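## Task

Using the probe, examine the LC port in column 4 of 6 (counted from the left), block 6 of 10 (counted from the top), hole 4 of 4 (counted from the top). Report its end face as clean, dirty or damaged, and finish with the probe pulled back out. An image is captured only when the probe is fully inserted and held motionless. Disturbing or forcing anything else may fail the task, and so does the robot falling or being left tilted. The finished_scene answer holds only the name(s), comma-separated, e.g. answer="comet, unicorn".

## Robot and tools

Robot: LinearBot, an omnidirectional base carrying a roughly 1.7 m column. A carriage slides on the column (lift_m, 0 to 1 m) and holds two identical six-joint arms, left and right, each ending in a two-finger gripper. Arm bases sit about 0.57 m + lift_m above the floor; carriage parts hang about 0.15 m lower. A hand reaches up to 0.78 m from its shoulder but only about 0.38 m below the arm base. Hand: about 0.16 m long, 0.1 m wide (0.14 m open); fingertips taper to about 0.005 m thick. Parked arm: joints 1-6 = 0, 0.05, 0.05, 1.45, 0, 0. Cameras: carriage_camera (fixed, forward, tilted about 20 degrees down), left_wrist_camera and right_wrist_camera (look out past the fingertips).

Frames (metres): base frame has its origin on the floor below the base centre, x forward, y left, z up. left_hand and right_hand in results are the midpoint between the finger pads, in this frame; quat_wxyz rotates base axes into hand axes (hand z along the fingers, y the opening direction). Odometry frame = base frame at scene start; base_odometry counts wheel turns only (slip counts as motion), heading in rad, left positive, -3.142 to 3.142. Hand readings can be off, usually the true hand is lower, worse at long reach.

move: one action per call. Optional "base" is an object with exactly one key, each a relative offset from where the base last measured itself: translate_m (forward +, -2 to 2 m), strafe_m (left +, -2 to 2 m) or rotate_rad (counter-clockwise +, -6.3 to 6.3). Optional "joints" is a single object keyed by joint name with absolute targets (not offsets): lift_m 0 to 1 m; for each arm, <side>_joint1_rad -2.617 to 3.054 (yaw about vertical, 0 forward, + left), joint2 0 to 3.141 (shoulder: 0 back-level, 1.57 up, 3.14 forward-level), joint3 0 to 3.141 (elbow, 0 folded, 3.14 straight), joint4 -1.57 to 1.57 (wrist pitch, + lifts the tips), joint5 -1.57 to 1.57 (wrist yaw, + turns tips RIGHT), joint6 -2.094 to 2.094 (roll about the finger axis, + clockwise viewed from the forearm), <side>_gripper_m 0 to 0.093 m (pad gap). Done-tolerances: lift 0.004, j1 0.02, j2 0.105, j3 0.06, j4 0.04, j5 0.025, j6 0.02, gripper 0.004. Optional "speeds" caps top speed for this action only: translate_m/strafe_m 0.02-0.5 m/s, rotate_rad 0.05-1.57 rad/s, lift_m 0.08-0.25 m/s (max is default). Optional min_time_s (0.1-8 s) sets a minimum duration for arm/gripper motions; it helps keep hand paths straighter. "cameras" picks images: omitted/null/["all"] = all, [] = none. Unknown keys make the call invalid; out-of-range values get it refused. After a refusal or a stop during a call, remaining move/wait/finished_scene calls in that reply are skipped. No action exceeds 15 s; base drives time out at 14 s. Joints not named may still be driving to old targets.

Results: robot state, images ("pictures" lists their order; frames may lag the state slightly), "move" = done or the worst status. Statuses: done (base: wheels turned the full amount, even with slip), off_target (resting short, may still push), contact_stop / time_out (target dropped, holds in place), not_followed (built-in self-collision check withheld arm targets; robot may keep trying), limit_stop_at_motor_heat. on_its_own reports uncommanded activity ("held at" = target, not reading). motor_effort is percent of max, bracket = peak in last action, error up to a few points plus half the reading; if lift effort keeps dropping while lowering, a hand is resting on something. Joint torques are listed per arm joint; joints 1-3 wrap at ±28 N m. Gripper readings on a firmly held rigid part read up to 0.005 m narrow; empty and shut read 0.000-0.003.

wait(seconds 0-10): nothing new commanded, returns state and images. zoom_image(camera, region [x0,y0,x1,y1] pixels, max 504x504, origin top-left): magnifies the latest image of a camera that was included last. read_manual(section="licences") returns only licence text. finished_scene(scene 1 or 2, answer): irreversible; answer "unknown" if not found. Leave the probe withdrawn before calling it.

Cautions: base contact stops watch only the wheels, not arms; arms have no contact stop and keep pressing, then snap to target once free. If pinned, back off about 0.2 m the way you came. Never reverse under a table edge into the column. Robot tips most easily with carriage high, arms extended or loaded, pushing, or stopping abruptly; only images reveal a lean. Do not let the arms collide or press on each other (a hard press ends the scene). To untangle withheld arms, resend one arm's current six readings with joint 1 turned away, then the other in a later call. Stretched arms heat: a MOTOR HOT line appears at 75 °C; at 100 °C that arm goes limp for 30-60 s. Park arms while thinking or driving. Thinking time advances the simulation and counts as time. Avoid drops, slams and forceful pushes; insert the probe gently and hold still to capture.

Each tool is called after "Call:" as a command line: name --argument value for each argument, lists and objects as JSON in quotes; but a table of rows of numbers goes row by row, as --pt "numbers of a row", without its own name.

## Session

Call:
move

Scene clock: 0.00 s.
Joint torques (N m): no reading
base_odometry: x=+0.000 y=+0.000 heading=+0.000
base_status: not commanded
joint_positions: lift_m=+0.024 left_joint1_rad=-0.576 left_joint2_rad=+1.221 left_joint3_rad=+0.841 left_joint4_rad=+0.542 left_joint5_rad=+0.197 left_joint6_rad=-0.034 left_gripper_m=+0.09396 right_joint1_rad=+0.460 right_joint2_rad=+1.223 right_joint3_rad=+0.765 right_joint4_rad=+0.409 right_joint5_rad=+0.452 right_joint6_rad=-0.003 right_gripper_m=+0.04590
joint_status: not commanded
motor_effort: lift_m=+23 drive_wheels=+1
left_hand: x=+0.5663 y=+0.0524 z=+0.9776 quat_wxyz=(+0.704, +0.245, +0.601, -0.289) (m; base frame)
right_hand: x=+0.6294 y=-0.1962 z=+0.9081 quat_wxyz=(+0.691, -0.012, +0.722, -0.006) (m; base frame)
pictures: carriage_camera, left_wrist_camera, right_wrist_camera
Images, in order (width x height): carriage_camera 896x504, left_wrist_camera 896x504, right_wrist_camera 896x504.

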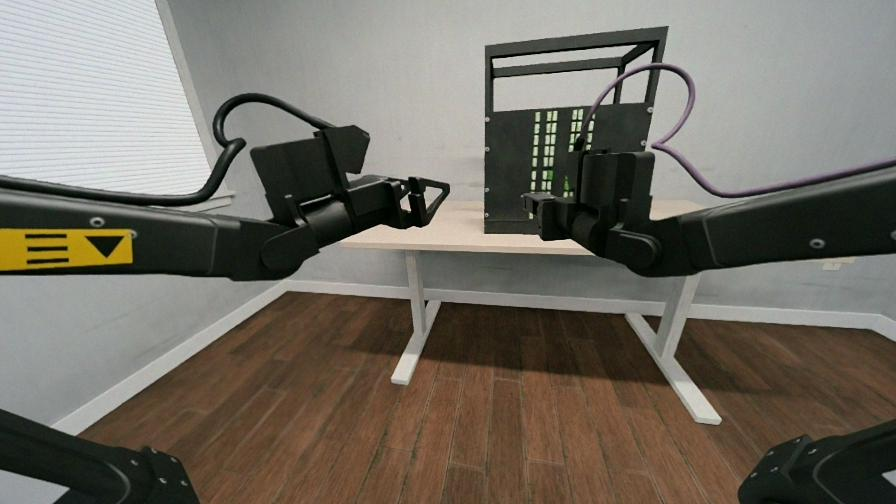

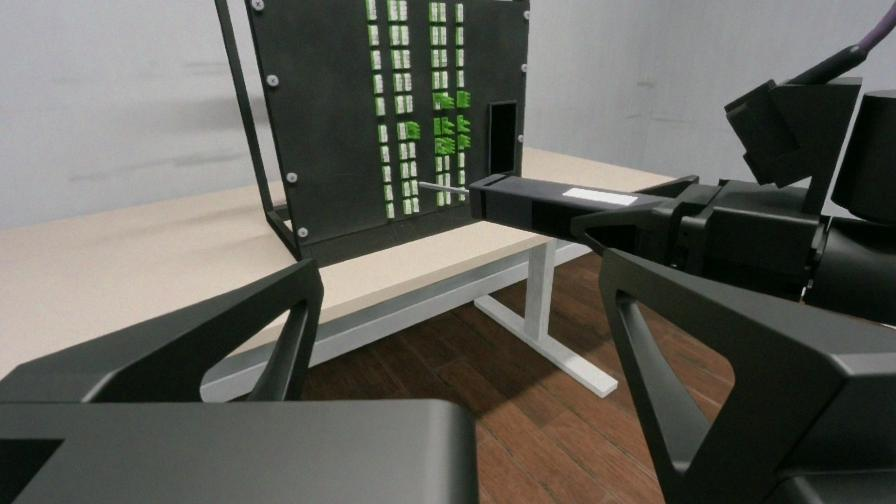

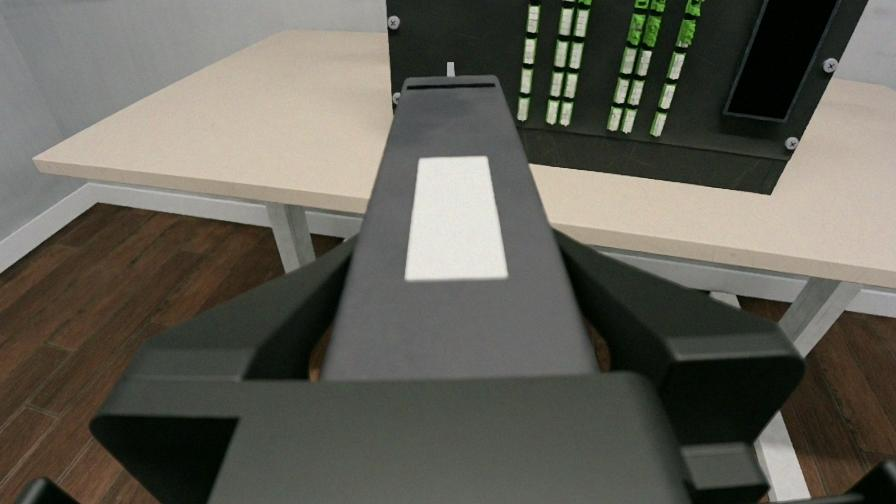

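Call:
move --base '{"translate_m": -0.13}' --cameras '[]'

Call:
move --joints '{"right_joint1_rad":0.05,"right_joint2_rad":0.86,"right_joint3_rad":0.606,"right_joint4_rad":0.41,"right_joint5_rad":0.05,"right_joint6_rad":0.0}' --min_time_s 2.5 --cameras '[]'

Call:
move --base '{"rotate_rad": -0.2}' --speeds '{"rotate_rad": 0.4}' --joints '{"left_joint1_rad":-1.23,"left_joint2_rad":1.925,"left_joint3_rad":1.873,"left_joint4_rad":0.0525,"left_joint5_rad":-1.23,"left_joint6_rad":0,"left_gripper_m":0.0,"lift_m":0.04}' --min_time_s 3 --cameras '[]'

Call:
move --base '{"strafe_m": 0.14}' --speeds '{"strafe_m": 0.2}'

Scene clock: 2.53 s.
Joint torques (N m): left_arm=[-0.14 -5.31 9.74 2.29 -0.02 0.04] | right_arm=[0.61 -4.25 9.22 2.84 0.11 0.1]
move: done
base_odometry: x=-0.130 y=+0.000 heading=+0.000
base_status: done
joint_positions: lift_m=+0.024 left_joint1_rad=-0.577 left_joint2_rad=+1.221 left_joint3_rad=+0.841 left_joint4_rad=+0.542 left_joint5_rad=+0.197 left_joint6_rad=-0.034 left_gripper_m=+0.09396 right_joint1_rad=+0.460 right_joint2_rad=+1.223 right_joint3_rad=+0.763 right_joint4_rad=+0.404 right_joint5_rad=+0.452 right_joint6_rad=-0.003 right_gripper_m=+0.04590
joint_status: not commanded
motor_effort: lift_m=+23(24) drive_wheels=-1(6)
left_hand: x=+0.5662 y=+0.0523 z=+0.9776 quat_wxyz=(+0.704, +0.245, +0.601, -0.289) (m; base frame)
right_hand: x=+0.6292 y=-0.1963 z=+0.9058 quat_wxyz=(+0.689, -0.013, +0.725, -0.007) (m; base frame)
pictures: none
No camera images: "cameras" was empty.

Scene clock: 5.33 s.
Joint torques (N m): left_arm=[-0.05 -5.53 9.65 2.31 0.07 0.07] | right_arm=[0.13 -4.31 9.28 2.85 -0.08 0.16]
move: off_target
base_odometry: x=-0.130 y=+0.000 heading=+0.000
base_status: not commanded
joint_positions: lift_m=+0.024 left_joint1_rad=-0.577 left_joint2_rad=+1.221 left_joint3_rad=+0.841 left_joint4_rad=+0.542 left_joint5_rad=+0.197 left_joint6_rad=-0.034 left_gripper_m=+0.09396 right_joint1_rad=+0.056 right_joint2_rad=+0.888 right_joint3_rad=+0.599 right_joint4_rad=+0.351 right_joint5_rad=+0.063 right_joint6_rad=-0.003 right_gripper_m=+0.04590
joint_status: right_joint4_rad off_target (ended at +0.351, target +0.410); the others done
motor_effort: lift_m=+23(24) drive_wheels=-1(1)
left_hand: x=+0.5662 y=+0.0523 z=+0.9776 quat_wxyz=(+0.704, +0.245, +0.601, -0.289) (m; base frame)
right_hand: x=+0.5839 y=-0.3000 z=+0.9335 quat_wxyz=(+0.729, +0.003, +0.685, -0.002) (m; base frame)
pictures: none
No camera images: "cameras" was empty.

Scene clock: 8.67 s.
Joint torques (N m): left_arm=[-0.28 -10.95 11.48 1.62 -0.08 0.19] | right_arm=[0.21 -3.88 9.94 2.98 0.01 0.14]
move: done
base_odometry: x=-0.130 y=+0.000 heading=-0.200
base_status: done
joint_positions: lift_m=+0.040 left_joint1_rad=-1.225 left_joint2_rad=+1.912 left_joint3_rad=+1.842 left_joint4_rad=+0.066 left_joint5_rad=-1.214 left_joint6_rad=-0.012 left_gripper_m=+0.00064 right_joint1_rad=+0.053 right_joint2_rad=+0.884 right_joint3_rad=+0.591 right_joint4_rad=+0.343 right_joint5_rad=+0.057 right_joint6_rad=-0.003 right_gripper_m=+0.04590
joint_status: all done
motor_effort: lift_m=+23(27) drive_wheels=+3(6)
left_hand: x=+0.5515 y=-0.0985 z=+1.0323 quat_wxyz=(+0.707, +0.001, +0.708, -0.007) (m; base frame)
right_hand: x=+0.5832 y=-0.3001 z=+0.9445 quat_wxyz=(+0.725, +0.001, +0.689, -0.002) (m; base frame)
pictures: none
No camera images: "cameras" was empty.

Scene clock: 10.47 s.
Joint torques (N m): left_arm=[-0.12 -10.97 11.45 1.73 -0.08 0.24] | right_arm=[0.36 -3.89 10.03 2.98 0.05 0.16]
move: done
base_odometry: x=-0.102 y=+0.137 heading=-0.201
base_status: done
joint_positions: lift_m=+0.040 left_joint1_rad=-1.227 left_joint2_rad=+1.915 left_joint3_rad=+1.844 left_joint4_rad=+0.061 left_joint5_rad=-1.218 left_joint6_rad=-0.011 left_gripper_m=+0.00064 right_joint1_rad=+0.053 right_joint2_rad=+0.884 right_joint3_rad=+0.591 right_joint4_rad=+0.343 right_joint5_rad=+0.053 right_joint6_rad=-0.003 right_gripper_m=+0.04590
joint_status: not commanded
motor_effort: lift_m=+23(24) drive_wheels=-5(7)
left_hand: x=+0.5509 y=-0.0990 z=+1.0310 quat_wxyz=(+0.706, +0.002, +0.708, -0.004) (m; base frame)
right_hand: x=+0.5833 y=-0.2994 z=+0.9445 quat_wxyz=(+0.725, +0.000, +0.689, +0.000) (m; base frame)
pictures: carriage_camera, left_wrist_camera, right_wrist_camera
Images, in order (width x height): carriage_camera 896x504, left_wrist_camera 896x504, right_wrist_camera 896x504.

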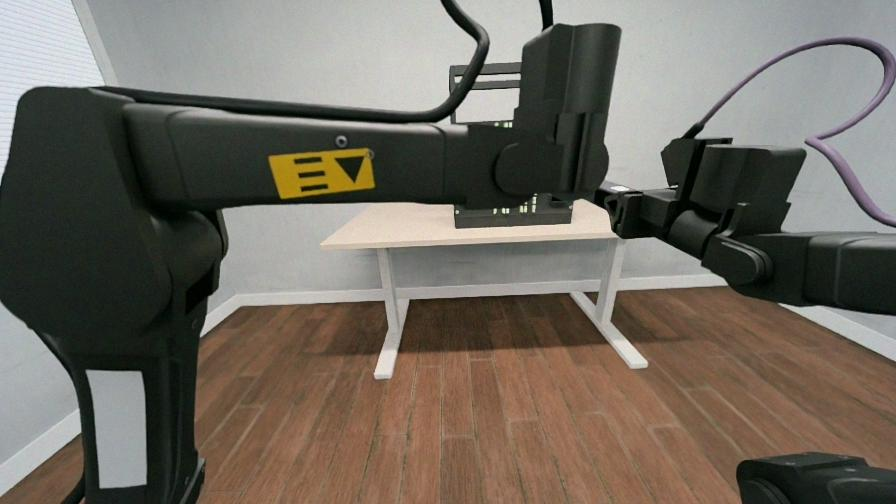

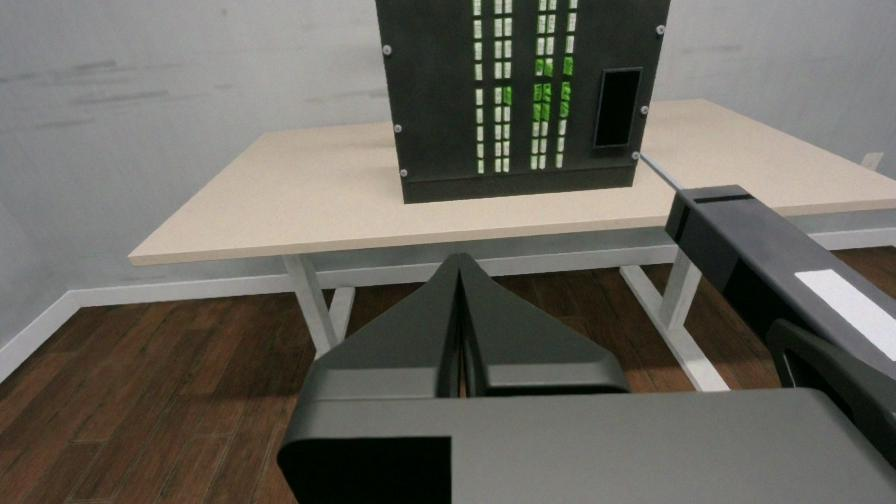

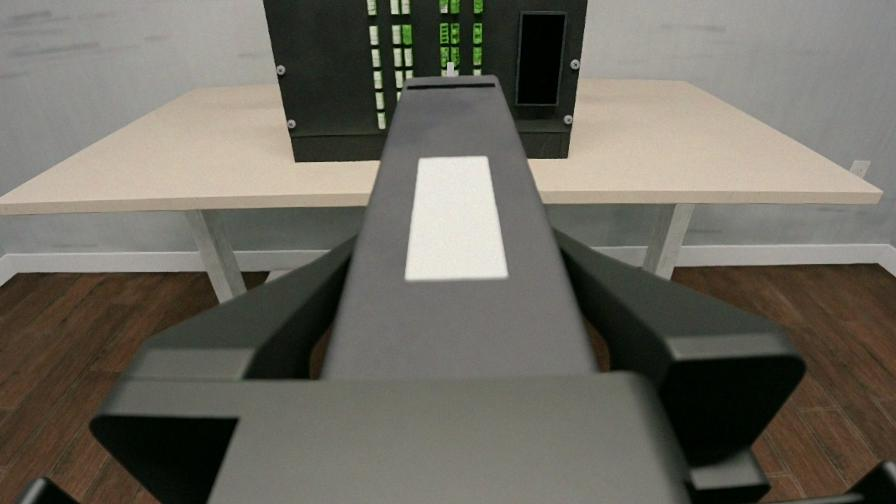

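Call:
zoom_image --camera "right_wrist_camera" --region '[400, 0, 500, 100]'

Call:
zoom_image --camera "right_wrist_camera" --region '[260, 0, 400, 180]'

Call:
zoom_image --camera "right_wrist_camera" --region '[460, 0, 600, 180]'

Call:
zoom_image --camera "right_wrist_camera" --region '[350, 75, 550, 285]'

Call:
zoom_image --camera "left_wrist_camera" --region '[500, 50, 700, 250]'

Scaled by 5.040.

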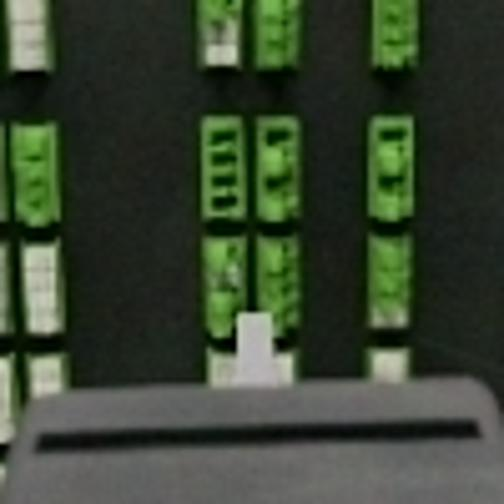

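Scaled by 2.800.

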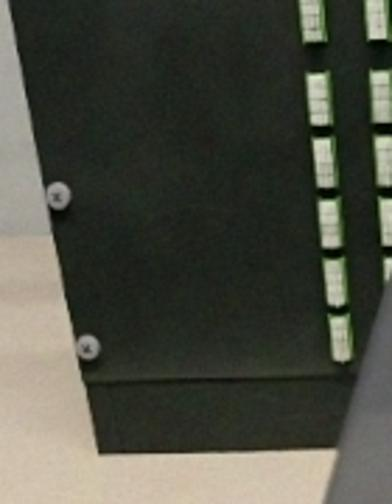

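Scaled by 2.800.

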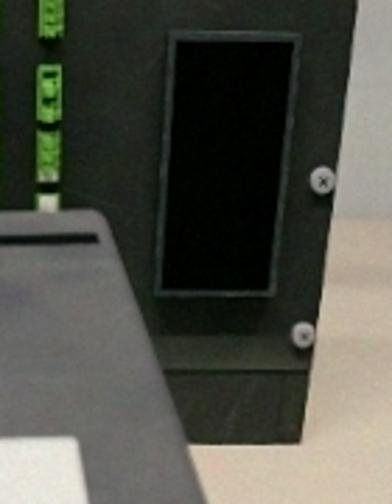

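Scaled by 2.400.

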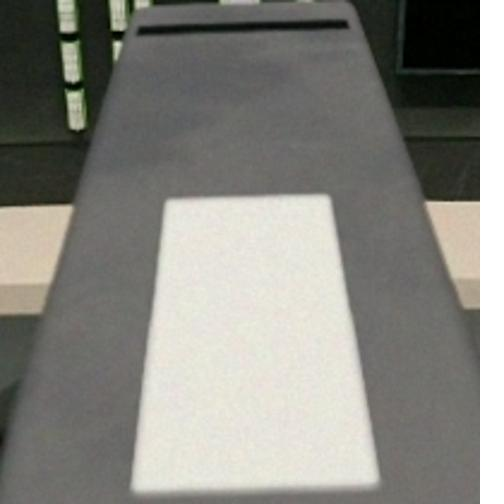

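Scaled by 2.520.

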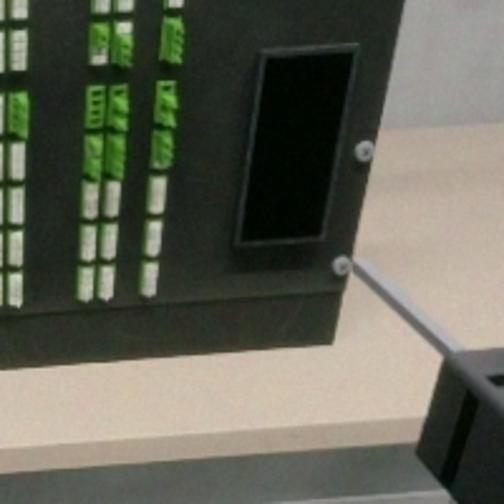

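Call:
move --joints '{"right_joint4_rad":0.385,"right_joint6_rad":0.02,"lift_m":0.02}' --min_time_s 1 --cameras '["right_wrist_camera"]'

Call:
move --base '{"translate_m": 0.25}' --speeds '{"translate_m": 0.2}' --cameras '["left_wrist_camera","right_wrist_camera"]'

Call:
zoom_image --camera "right_wrist_camera" --region '[400, 0, 500, 100]'

Scene clock: 13.23 s.
Joint torques (N m): left_arm=[-0.28 -12.19 10.51 1.8 -0.07 0.14] | right_arm=[0.34 -3.6 10.1 2.87 0.05 0.27]
move: off_target
base_odometry: x=-0.102 y=+0.137 heading=-0.201
base_status: not commanded
joint_positions: lift_m=+0.020 left_joint1_rad=-1.227 left_joint2_rad=+1.925 left_joint3_rad=+1.854 left_joint4_rad=+0.054 left_joint5_rad=-1.218 left_joint6_rad=-0.011 left_gripper_m=+0.00064 right_joint1_rad=+0.053 right_joint2_rad=+0.882 right_joint3_rad=+0.589 right_joint4_rad=+0.325 right_joint5_rad=+0.053 right_joint6_rad=+0.006 right_gripper_m=+0.04590
joint_status: right_joint4_rad off_target (ended at +0.325, target +0.385); the others done
motor_effort: lift_m=+24(25) drive_wheels=-4(5)
left_hand: x=+0.5518 y=-0.1012 z=+1.0091 quat_wxyz=(+0.705, +0.005, +0.709, -0.001) (m; base frame)
right_hand: x=+0.5830 y=-0.2995 z=+0.9196 quat_wxyz=(+0.718, +0.003, +0.696, +0.003) (m; base frame)
pictures: right_wrist_camera
Images, in order (width x height): right_wrist_camera 896x504.

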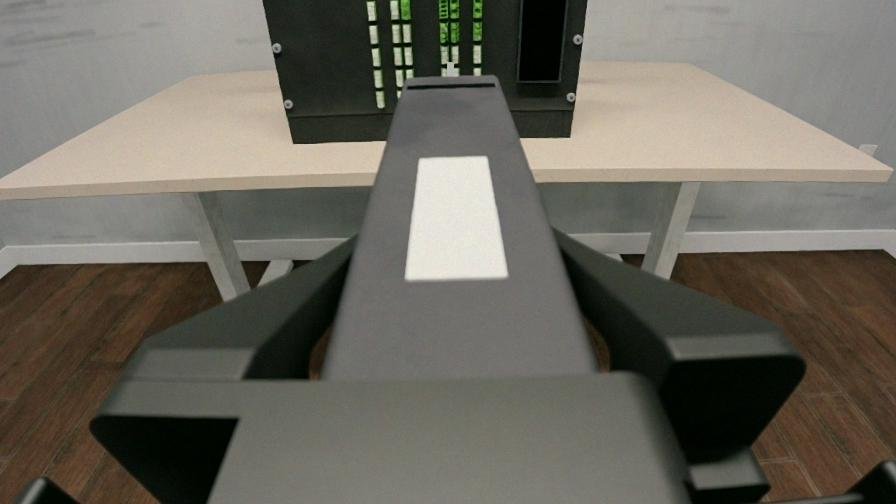

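Scene clock: 15.57 s.
Joint torques (N m): left_arm=[0.06 -12.08 10.39 1.85 -0.07 0.17] | right_arm=[0.24 -3.64 10.29 2.95 0.05 0.29]
move: done
base_odometry: x=+0.143 y=+0.088 heading=-0.200
base_status: done
joint_positions: lift_m=+0.020 left_joint1_rad=-1.228 left_joint2_rad=+1.925 left_joint3_rad=+1.854 left_joint4_rad=+0.054 left_joint5_rad=-1.219 left_joint6_rad=-0.011 left_gripper_m=+0.00064 right_joint1_rad=+0.053 right_joint2_rad=+0.880 right_joint3_rad=+0.589 right_joint4_rad=+0.320 right_joint5_rad=+0.053 right_joint6_rad=+0.007 right_gripper_m=+0.04590
joint_status: not commanded
motor_effort: lift_m=+24(24) drive_wheels=-3(7)
left_hand: x=+0.5513 y=-0.1015 z=+1.0091 quat_wxyz=(+0.705, +0.005, +0.709, -0.002) (m; base frame)
right_hand: x=+0.5828 y=-0.2995 z=+0.9188 quat_wxyz=(+0.717, +0.003, +0.697, +0.003) (m; base frame)
pictures: left_wrist_camera, right_wrist_camera
Images, in order (width x height): left_wrist_camera 896x504, right_wrist_camera 896x504.

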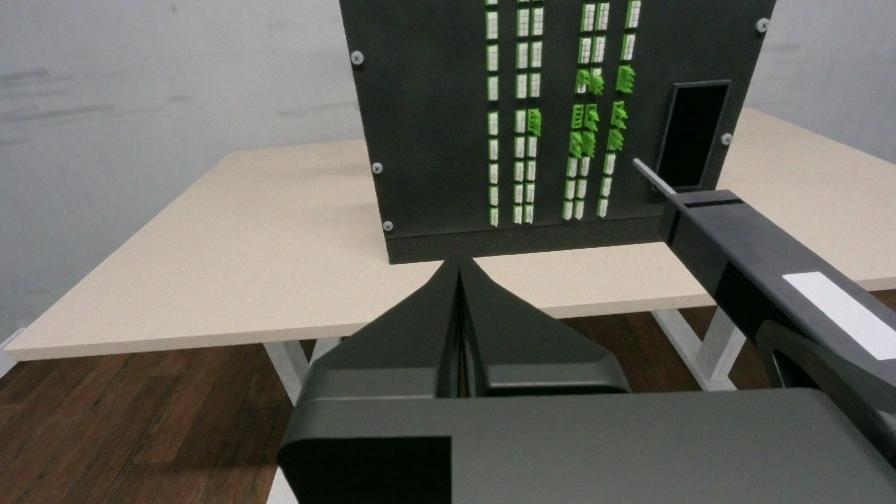

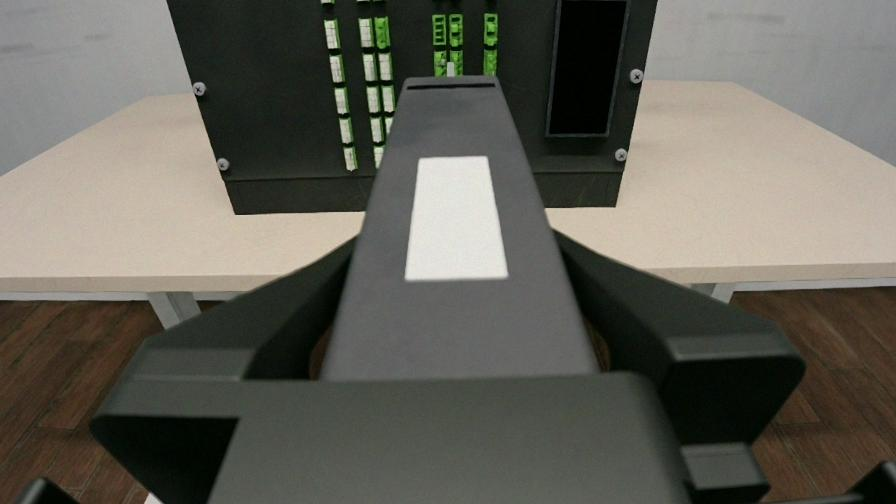

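Scaled by 5.040.

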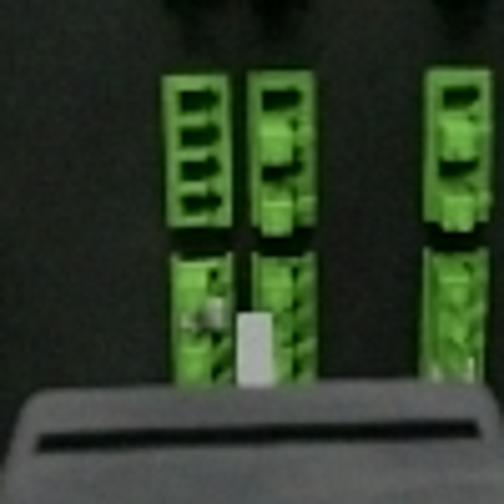

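Call:
move --base '{"strafe_m": 0.010}' --joints '{"right_joint4_rad":0.335,"lift_m":0.05}' --min_time_s 1 --cameras '[]'

Call:
move --base '{"translate_m": 0.07}' --speeds '{"translate_m": 0.1}' --cameras '["left_wrist_camera","right_wrist_camera"]'

Call:
zoom_image --camera "right_wrist_camera" --region '[400, 0, 500, 100]'

Call:
zoom_image --camera "right_wrist_camera" --region '[120, 20, 260, 300]'

Call:
zoom_image --camera "right_wrist_camera" --region '[560, 20, 700, 300]'

Call:
zoom_image --camera "left_wrist_camera" --region '[560, 90, 700, 230]'

Scene clock: 17.93 s.
Joint torques (N m): left_arm=[-0.38 -12.56 10.24 1.86 -0.06 0.2] | right_arm=[0.25 -3.56 10.36 2.89 0.09 0.23]
move: off_target
base_odometry: x=+0.145 y=+0.098 heading=-0.200
base_status: done
joint_positions: lift_m=+0.050 left_joint1_rad=-1.228 left_joint2_rad=+1.928 left_joint3_rad=+1.858 left_joint4_rad=+0.050 left_joint5_rad=-1.220 left_joint6_rad=-0.010 left_gripper_m=+0.00064 right_joint1_rad=+0.053 right_joint2_rad=+0.880 right_joint3_rad=+0.588 right_joint4_rad=+0.275 right_joint5_rad=+0.050 right_joint6_rad=+0.007 right_gripper_m=+0.04590
joint_status: right_joint4_rad off_target (ended at +0.275, target +0.335); the others done
motor_effort: lift_m=+23(27) drive_wheels=+2(5)
left_hand: x=+0.5516 y=-0.1022 z=+1.0386 quat_wxyz=(+0.705, +0.006, +0.710, +0.000) (m; base frame)
right_hand: x=+0.5827 y=-0.2990 z=+0.9373 quat_wxyz=(+0.701, +0.001, +0.713, +0.003) (m; base frame)
pictures: none
No camera images: "cameras" was empty.

Scene clock: 19.33 s.
Joint torques (N m): left_arm=[-0.12 -12.4 10.07 1.9 -0.1 0.15] | right_arm=[0.25 -3.47 10.24 2.97 0.08 0.27]
move: done
base_odometry: x=+0.213 y=+0.084 heading=-0.200
base_status: done
joint_positions: lift_m=+0.050 left_joint1_rad=-1.230 left_joint2_rad=+1.928 left_joint3_rad=+1.858 left_joint4_rad=+0.050 left_joint5_rad=-1.220 left_joint6_rad=-0.010 left_gripper_m=+0.00064 right_joint1_rad=+0.053 right_joint2_rad=+0.880 right_joint3_rad=+0.588 right_joint4_rad=+0.271 right_joint5_rad=+0.050 right_joint6_rad=+0.007 right_gripper_m=+0.04590
joint_status: not commanded
motor_effort: lift_m=+23(24) drive_wheels=-3(7)
left_hand: x=+0.5508 y=-0.1028 z=+1.0386 quat_wxyz=(+0.705, +0.006, +0.709, -0.001) (m; base frame)
right_hand: x=+0.5827 y=-0.2990 z=+0.9364 quat_wxyz=(+0.700, +0.001, +0.714, +0.003) (m; base frame)
pictures: left_wrist_camera, right_wrist_camera
Images, in order (width x height): left_wrist_camera 896x504, right_wrist_camera 896x504.

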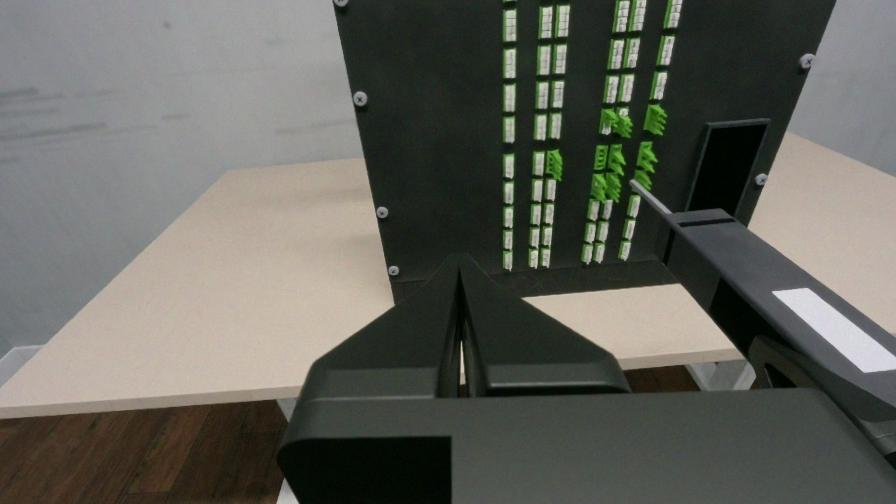

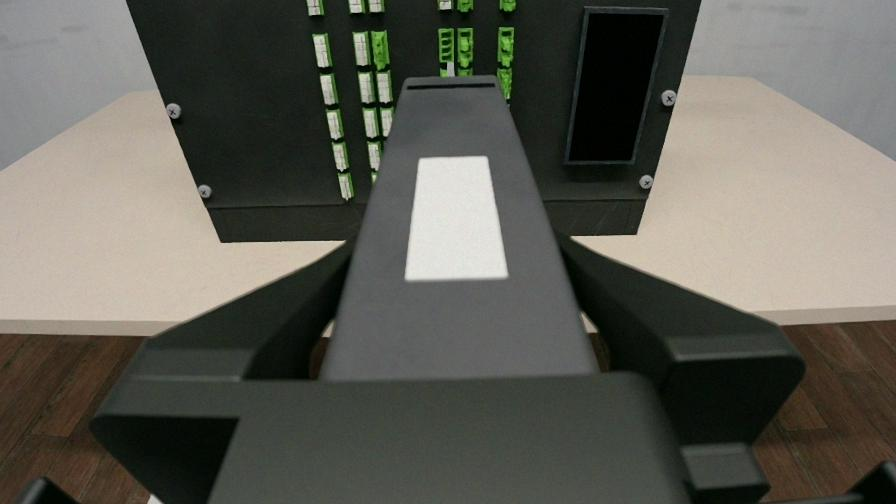

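Scaled by 5.040.

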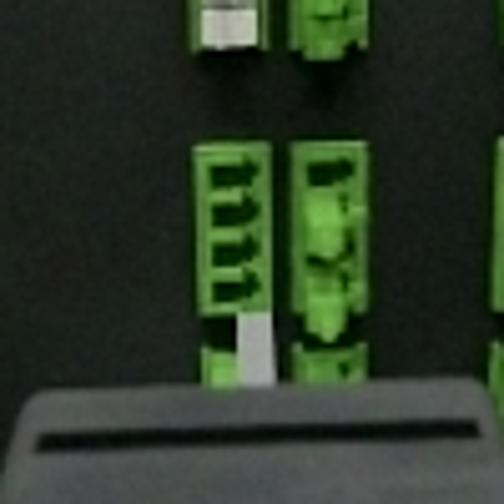

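Scaled by 1.800.

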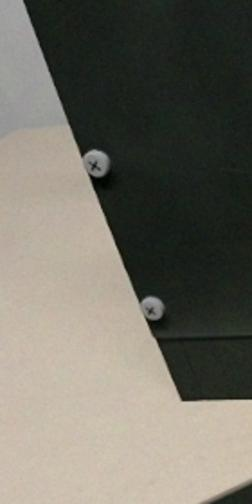

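Scaled by 1.800.

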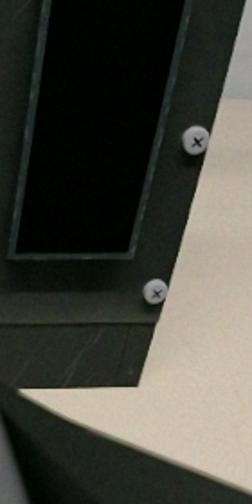

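Scaled by 3.600.

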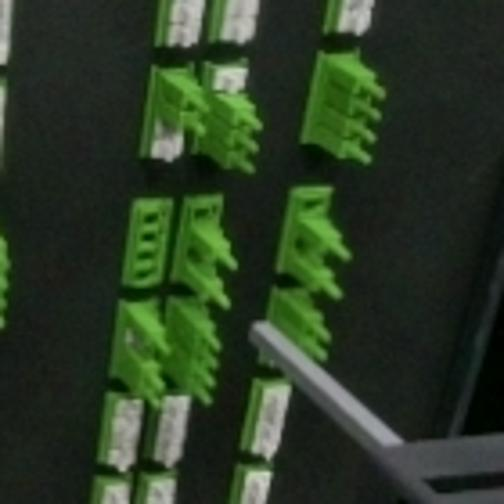

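Call:
move --base '{"strafe_m": 0.005}' --joints '{"lift_m":0.040}' --cameras '[]'

Call:
move --base '{"translate_m": 0.045}' --speeds '{"translate_m": 0.08}' --cameras '[]'

Call:
wait --seconds 0.3 --cameras '["left_wrist_camera","right_wrist_camera"]'

Call:
zoom_image --camera "right_wrist_camera" --region '[430, 40, 470, 80]'

Call:
zoom_image --camera "left_wrist_camera" --region '[600, 120, 680, 200]'

Scene clock: 20.57 s.
Joint torques (N m): left_arm=[-0.28 -12.56 10.24 1.94 -0.07 0.19] | right_arm=[0.35 -3.69 10.44 3.09 0.08 0.27]
move: done
base_odometry: x=+0.214 y=+0.089 heading=-0.200
base_status: done
joint_positions: lift_m=+0.040 left_joint1_rad=-1.229 left_joint2_rad=+1.931 left_joint3_rad=+1.858 left_joint4_rad=+0.047 left_joint5_rad=-1.220 left_joint6_rad=-0.010 left_gripper_m=+0.00064 right_joint1_rad=+0.053 right_joint2_rad=+0.879 right_joint3_rad=+0.587 right_joint4_rad=+0.260 right_joint5_rad=+0.050 right_joint6_rad=+0.008 right_gripper_m=+0.04590
joint_status: all done
motor_effort: lift_m=+24(26) drive_wheels=+2(3)
left_hand: x=+0.5514 y=-0.1032 z=+1.0267 quat_wxyz=(+0.704, +0.008, +0.710, +0.002) (m; base frame)
right_hand: x=+0.5825 y=-0.2990 z=+0.9233 quat_wxyz=(+0.696, +0.001, +0.718, +0.003) (m; base frame)
pictures: none
No camera images: "cameras" was empty.

Scene clock: 21.77 s.
Joint torques (N m): left_arm=[-0.24 -12.78 10.07 1.91 -0.1 0.14] | right_arm=[0.31 -3.58 10.54 3.09 0.11 0.3]
move: done
base_odometry: x=+0.259 y=+0.080 heading=-0.200
base_status: done
joint_positions: lift_m=+0.040 left_joint1_rad=-1.229 left_joint2_rad=+1.931 left_joint3_rad=+1.858 left_joint4_rad=+0.047 left_joint5_rad=-1.220 left_joint6_rad=-0.010 left_gripper_m=+0.00064 right_joint1_rad=+0.053 right_joint2_rad=+0.879 right_joint3_rad=+0.587 right_joint4_rad=+0.261 right_joint5_rad=+0.050 right_joint6_rad=+0.008 right_gripper_m=+0.04590
joint_status: not commanded
motor_effort: lift_m=+24(24) drive_wheels=-3(8)
left_hand: x=+0.5514 y=-0.1032 z=+1.0268 quat_wxyz=(+0.704, +0.008, +0.710, +0.002) (m; base frame)
right_hand: x=+0.5825 y=-0.2990 z=+0.9236 quat_wxyz=(+0.696, +0.001, +0.718, +0.003) (m; base frame)
pictures: none
No camera images: "cameras" was empty.

Scene clock: 22.07 s.
Joint torques (N m): left_arm=[-0.31 -12.68 10.44 1.9 -0.07 0.21] | right_arm=[0.21 -3.51 10.48 3.06 0.05 0.25]
base_odometry: x=+0.259 y=+0.080 heading=-0.200
base_status: done
joint_positions: lift_m=+0.040 left_joint1_rad=-1.229 left_joint2_rad=+1.931 left_joint3_rad=+1.858 left_joint4_rad=+0.047 left_joint5_rad=-1.220 left_joint6_rad=-0.010 left_gripper_m=+0.00064 right_joint1_rad=+0.053 right_joint2_rad=+0.879 right_joint3_rad=+0.587 right_joint4_rad=+0.261 right_joint5_rad=+0.050 right_joint6_rad=+0.008 right_gripper_m=+0.04590
joint_status: not commanded
motor_effort: lift_m=+24(24) drive_wheels=-3(8)
left_hand: x=+0.5514 y=-0.1032 z=+1.0268 quat_wxyz=(+0.704, +0.008, +0.710, +0.002) (m; base frame)
right_hand: x=+0.5825 y=-0.2990 z=+0.9236 quat_wxyz=(+0.696, +0.001, +0.718, +0.003) (m; base frame)
wait: 0.30 s; at rest by 0.27 s
pictures: left_wrist_camera, right_wrist_camera
Images, in order (width x height): left_wrist_camera 896x504, right_wrist_camera 896x504.

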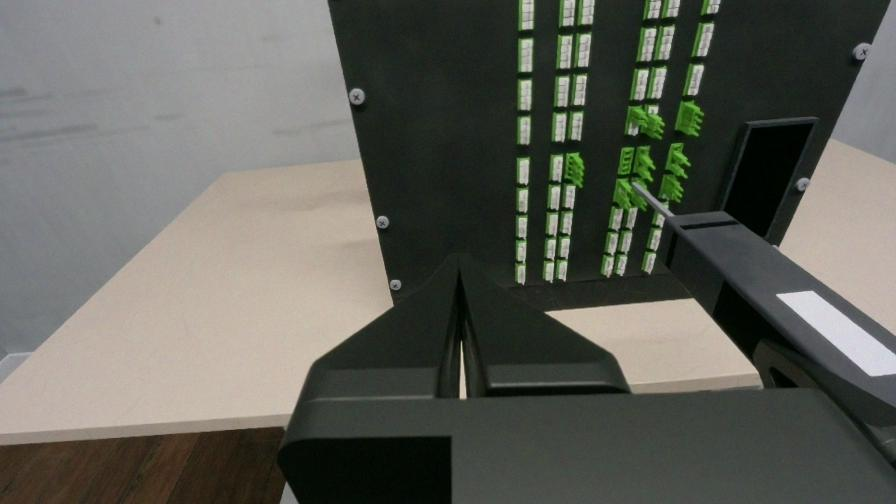

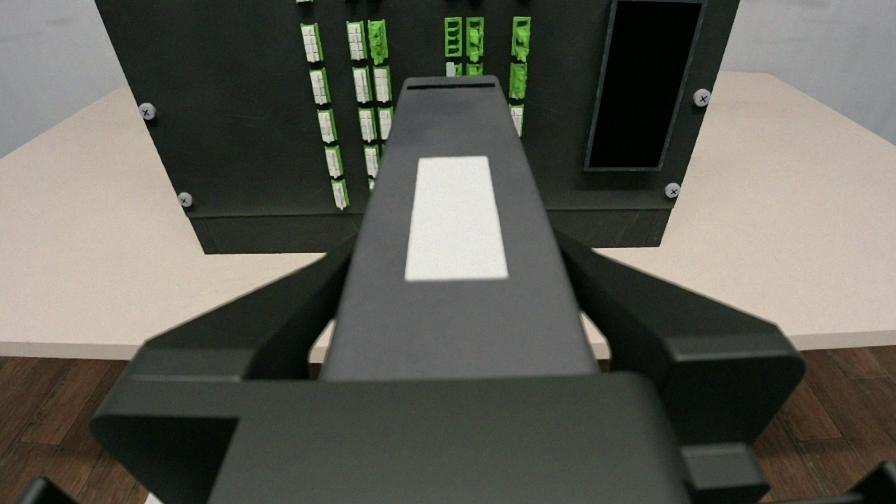

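Scaled by 12.600.

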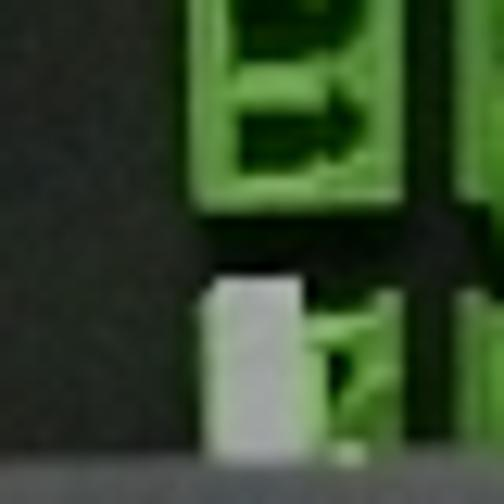

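Scaled by 6.300.

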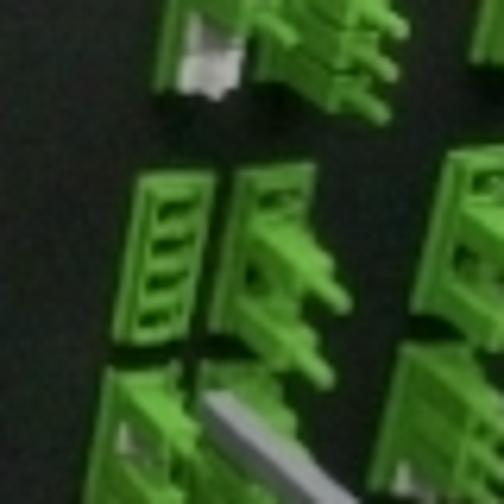

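Call:
move --joints '{"right_joint4_rad":0.345,"lift_m":0.0425}' --cameras '[]'

Call:
move --base '{"translate_m": 0.006}' --speeds '{"translate_m": 0.04}' --cameras '[]'

Call:
wait --seconds 0.4 --cameras '["left_wrist_camera","right_wrist_camera"]'

Call:
zoom_image --camera "right_wrist_camera" --region '[430, 40, 470, 80]'

Call:
zoom_image --camera "left_wrist_camera" --region '[600, 130, 680, 210]'

Scene clock: 22.93 s.
Joint torques (N m): left_arm=[-0.31 -12.53 9.95 1.93 -0.16 0.2] | right_arm=[0.39 -3.43 10.39 3.14 0.07 0.26]
move: off_target
base_odometry: x=+0.259 y=+0.080 heading=-0.200
base_status: not commanded
joint_positions: lift_m=+0.042 left_joint1_rad=-1.229 left_joint2_rad=+1.931 left_joint3_rad=+1.858 left_joint4_rad=+0.048 left_joint5_rad=-1.220 left_joint6_rad=-0.010 left_gripper_m=+0.00064 right_joint1_rad=+0.053 right_joint2_rad=+0.879 right_joint3_rad=+0.587 right_joint4_rad=+0.268 right_joint5_rad=+0.050 right_joint6_rad=+0.008 right_gripper_m=+0.04590
joint_status: right_joint4_rad off_target (ended at +0.268, target +0.345); the others done
motor_effort: lift_m=+23(26) drive_wheels=-2(3)
left_hand: x=+0.5514 y=-0.1032 z=+1.0295 quat_wxyz=(+0.704, +0.008, +0.710, +0.002) (m; base frame)
right_hand: x=+0.5826 y=-0.2990 z=+0.9278 quat_wxyz=(+0.698, +0.001, +0.716, +0.003) (m; base frame)
pictures: none
No camera images: "cameras" was empty.

Scene clock: 23.63 s.
Joint torques (N m): left_arm=[-0.1 -12.86 10.17 1.96 -0.07 0.19] | right_arm=[0.36 -3.55 10.37 3.08 0.07 0.25]
move: done
base_odometry: x=+0.264 y=+0.079 heading=-0.200
base_status: done
joint_positions: lift_m=+0.042 left_joint1_rad=-1.227 left_joint2_rad=+1.931 left_joint3_rad=+1.858 left_joint4_rad=+0.048 left_joint5_rad=-1.220 left_joint6_rad=-0.010 left_gripper_m=+0.00064 right_joint1_rad=+0.053 right_joint2_rad=+0.879 right_joint3_rad=+0.587 right_joint4_rad=+0.270 right_joint5_rad=+0.050 right_joint6_rad=+0.008 right_gripper_m=+0.04590
joint_status: not commanded
motor_effort: lift_m=+23(24) drive_wheels=-2(8)
left_hand: x=+0.5520 y=-0.1027 z=+1.0295 quat_wxyz=(+0.704, +0.007, +0.710, +0.002) (m; base frame)
right_hand: x=+0.5826 y=-0.2990 z=+0.9284 quat_wxyz=(+0.699, +0.001, +0.715, +0.003) (m; base frame)
pictures: none
No camera images: "cameras" was empty.

Scene clock: 24.03 s.
Joint torques (N m): left_arm=[-0.39 -12.9 10.11 1.85 -0.07 0.13] | right_arm=[0.35 -3.49 10.47 3.09 0.09 0.27]
base_odometry: x=+0.264 y=+0.079 heading=-0.200
base_status: done
joint_positions: lift_m=+0.042 left_joint1_rad=-1.227 left_joint2_rad=+1.931 left_joint3_rad=+1.858 left_joint4_rad=+0.048 left_joint5_rad=-1.220 left_joint6_rad=-0.010 left_gripper_m=+0.00064 right_joint1_rad=+0.053 right_joint2_rad=+0.879 right_joint3_rad=+0.587 right_joint4_rad=+0.270 right_joint5_rad=+0.050 right_joint6_rad=+0.008 right_gripper_m=+0.04590
joint_status: not commanded
motor_effort: lift_m=+23(24) drive_wheels=+2(8)
left_hand: x=+0.5520 y=-0.1027 z=+1.0295 quat_wxyz=(+0.704, +0.007, +0.710, +0.002) (m; base frame)
right_hand: x=+0.5826 y=-0.2990 z=+0.9284 quat_wxyz=(+0.699, +0.001, +0.715, +0.003) (m; base frame)
wait: 0.40 s; at rest by 0.27 s
pictures: left_wrist_camera, right_wrist_camera
Images, in order (width x height): left_wrist_camera 896x504, right_wrist_camera 896x504.

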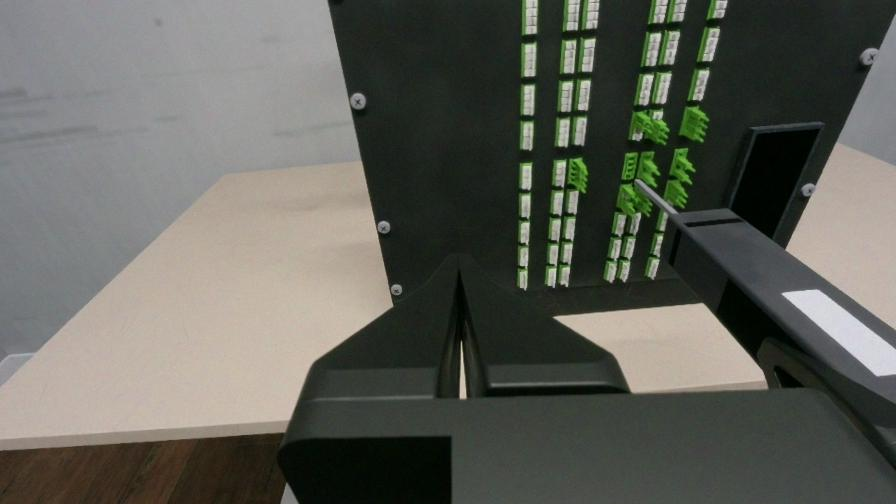

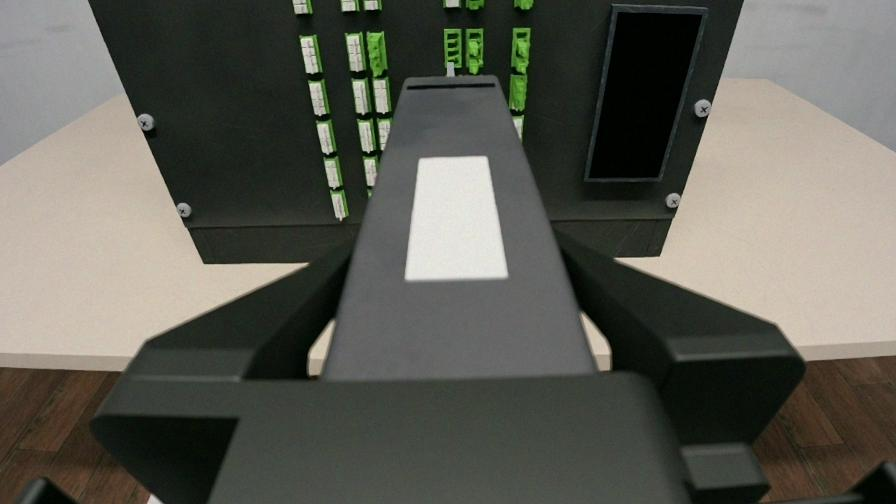

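Scaled by 12.600.

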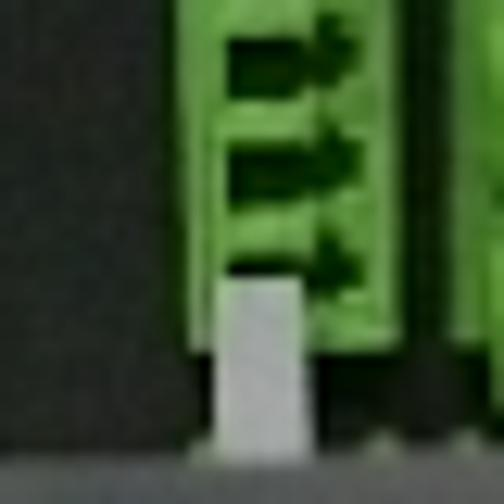

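Scaled by 6.300.

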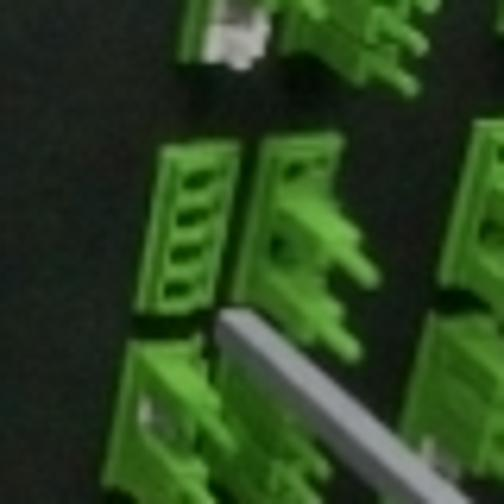

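Call:
move --joints '{"lift_m":0.0412}' --cameras '[]'

Call:
move --base '{"translate_m": 0.006}' --speeds '{"translate_m": 0.04}' --cameras '[]'

Call:
wait --seconds 0.4 --cameras '["left_wrist_camera","right_wrist_camera"]'

Call:
zoom_image --camera "right_wrist_camera" --region '[430, 40, 470, 80]'

Call:
zoom_image --camera "left_wrist_camera" --region '[600, 140, 660, 200]'

Scene clock: 24.83 s.
Joint torques (N m): left_arm=[-0.31 -12.9 9.94 1.88 -0.06 0.15] | right_arm=[0.28 -3.34 10.41 3.09 0.08 0.27]
move: done
base_odometry: x=+0.264 y=+0.079 heading=-0.200
base_status: not commanded
joint_positions: lift_m=+0.041 left_joint1_rad=-1.227 left_joint2_rad=+1.931 left_joint3_rad=+1.858 left_joint4_rad=+0.048 left_joint5_rad=-1.221 left_joint6_rad=-0.009 left_gripper_m=+0.00064 right_joint1_rad=+0.053 right_joint2_rad=+0.879 right_joint3_rad=+0.587 right_joint4_rad=+0.271 right_joint5_rad=+0.050 right_joint6_rad=+0.008 right_gripper_m=+0.04590
joint_status: all done
motor_effort: lift_m=+24(24) drive_wheels=+2(3)
left_hand: x=+0.5520 y=-0.1026 z=+1.0282 quat_wxyz=(+0.704, +0.007, +0.710, +0.003) (m; base frame)
right_hand: x=+0.5825 y=-0.2990 z=+0.9273 quat_wxyz=(+0.700, +0.001, +0.715, +0.003) (m; base frame)
pictures: none
No camera images: "cameras" was empty.

Scene clock: 25.50 s.
Joint torques (N m): left_arm=[-0.24 -12.92 10.13 1.9 -0.06 0.16] | right_arm=[0.28 -3.49 10.47 3.06 0.08 0.24]
move: done
base_odometry: x=+0.270 y=+0.078 heading=-0.199
base_status: done
joint_positions: lift_m=+0.041 left_joint1_rad=-1.227 left_joint2_rad=+1.931 left_joint3_rad=+1.858 left_joint4_rad=+0.048 left_joint5_rad=-1.221 left_joint6_rad=-0.009 left_gripper_m=+0.00064 right_joint1_rad=+0.053 right_joint2_rad=+0.879 right_joint3_rad=+0.587 right_joint4_rad=+0.271 right_joint5_rad=+0.050 right_joint6_rad=+0.008 right_gripper_m=+0.04590
joint_status: not commanded
motor_effort: lift_m=+23(24) drive_wheels=-2(8)
left_hand: x=+0.5520 y=-0.1026 z=+1.0282 quat_wxyz=(+0.704, +0.007, +0.710, +0.003) (m; base frame)
right_hand: x=+0.5825 y=-0.2990 z=+0.9274 quat_wxyz=(+0.700, +0.001, +0.714, +0.003) (m; base frame)
pictures: none
No camera images: "cameras" was empty.

Scene clock: 25.90 s.
Joint torques (N m): left_arm=[-0.05 -12.74 10.17 1.88 -0.08 0.19] | right_arm=[0.35 -3.54 10.44 3.07 0.09 0.27]
base_odometry: x=+0.270 y=+0.078 heading=-0.199
base_status: done
joint_positions: lift_m=+0.041 left_joint1_rad=-1.227 left_joint2_rad=+1.931 left_joint3_rad=+1.858 left_joint4_rad=+0.048 left_joint5_rad=-1.221 left_joint6_rad=-0.009 left_gripper_m=+0.00064 right_joint1_rad=+0.053 right_joint2_rad=+0.879 right_joint3_rad=+0.587 right_joint4_rad=+0.271 right_joint5_rad=+0.050 right_joint6_rad=+0.008 right_gripper_m=+0.04590
joint_status: not commanded
motor_effort: lift_m=+24(24) drive_wheels=-2(8)
left_hand: x=+0.5520 y=-0.1026 z=+1.0282 quat_wxyz=(+0.704, +0.007, +0.710, +0.003) (m; base frame)
right_hand: x=+0.5825 y=-0.2990 z=+0.9274 quat_wxyz=(+0.700, +0.001, +0.714, +0.003) (m; base frame)
wait: 0.40 s; at rest by 0.27 s
pictures: left_wrist_camera, right_wrist_camera
Images, in order (width x height): left_wrist_camera 896x504, right_wrist_camera 896x504.

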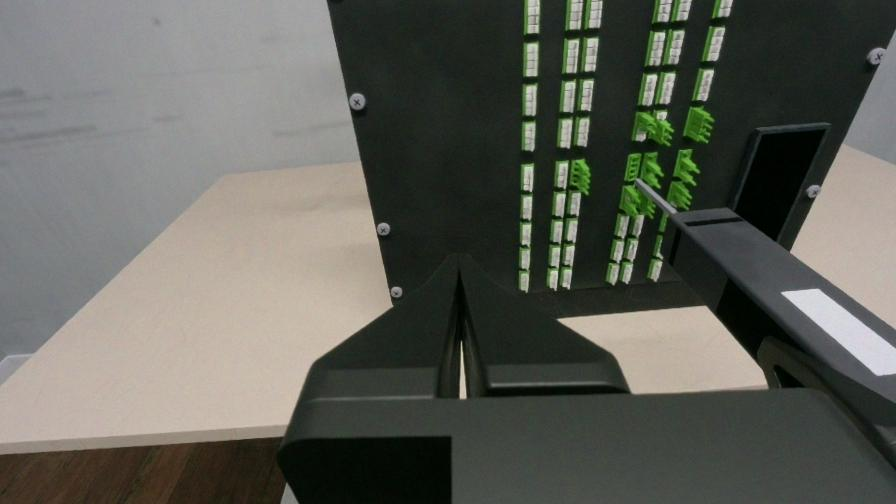

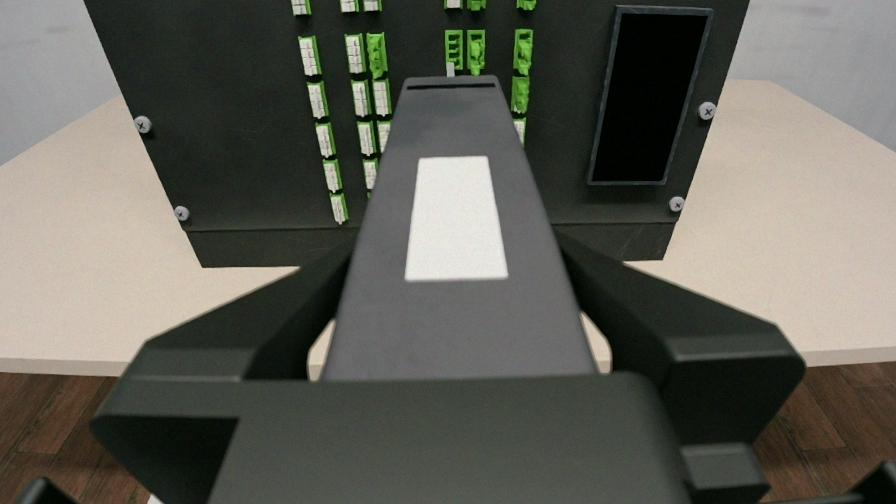

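Scaled by 12.600.

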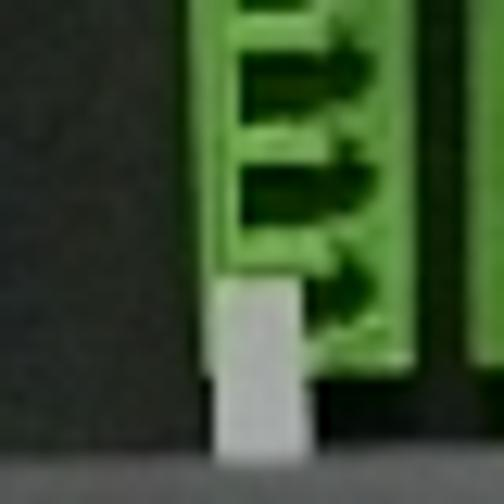

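Scaled by 8.400.

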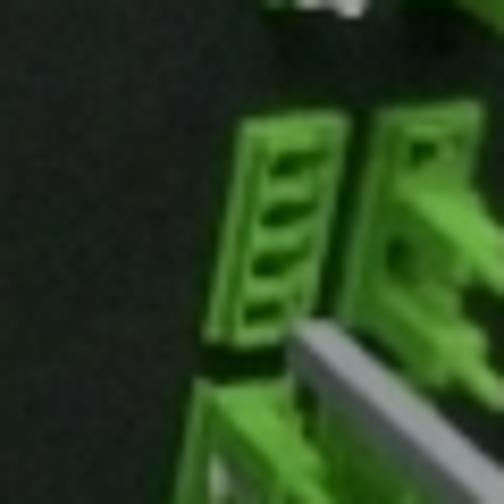

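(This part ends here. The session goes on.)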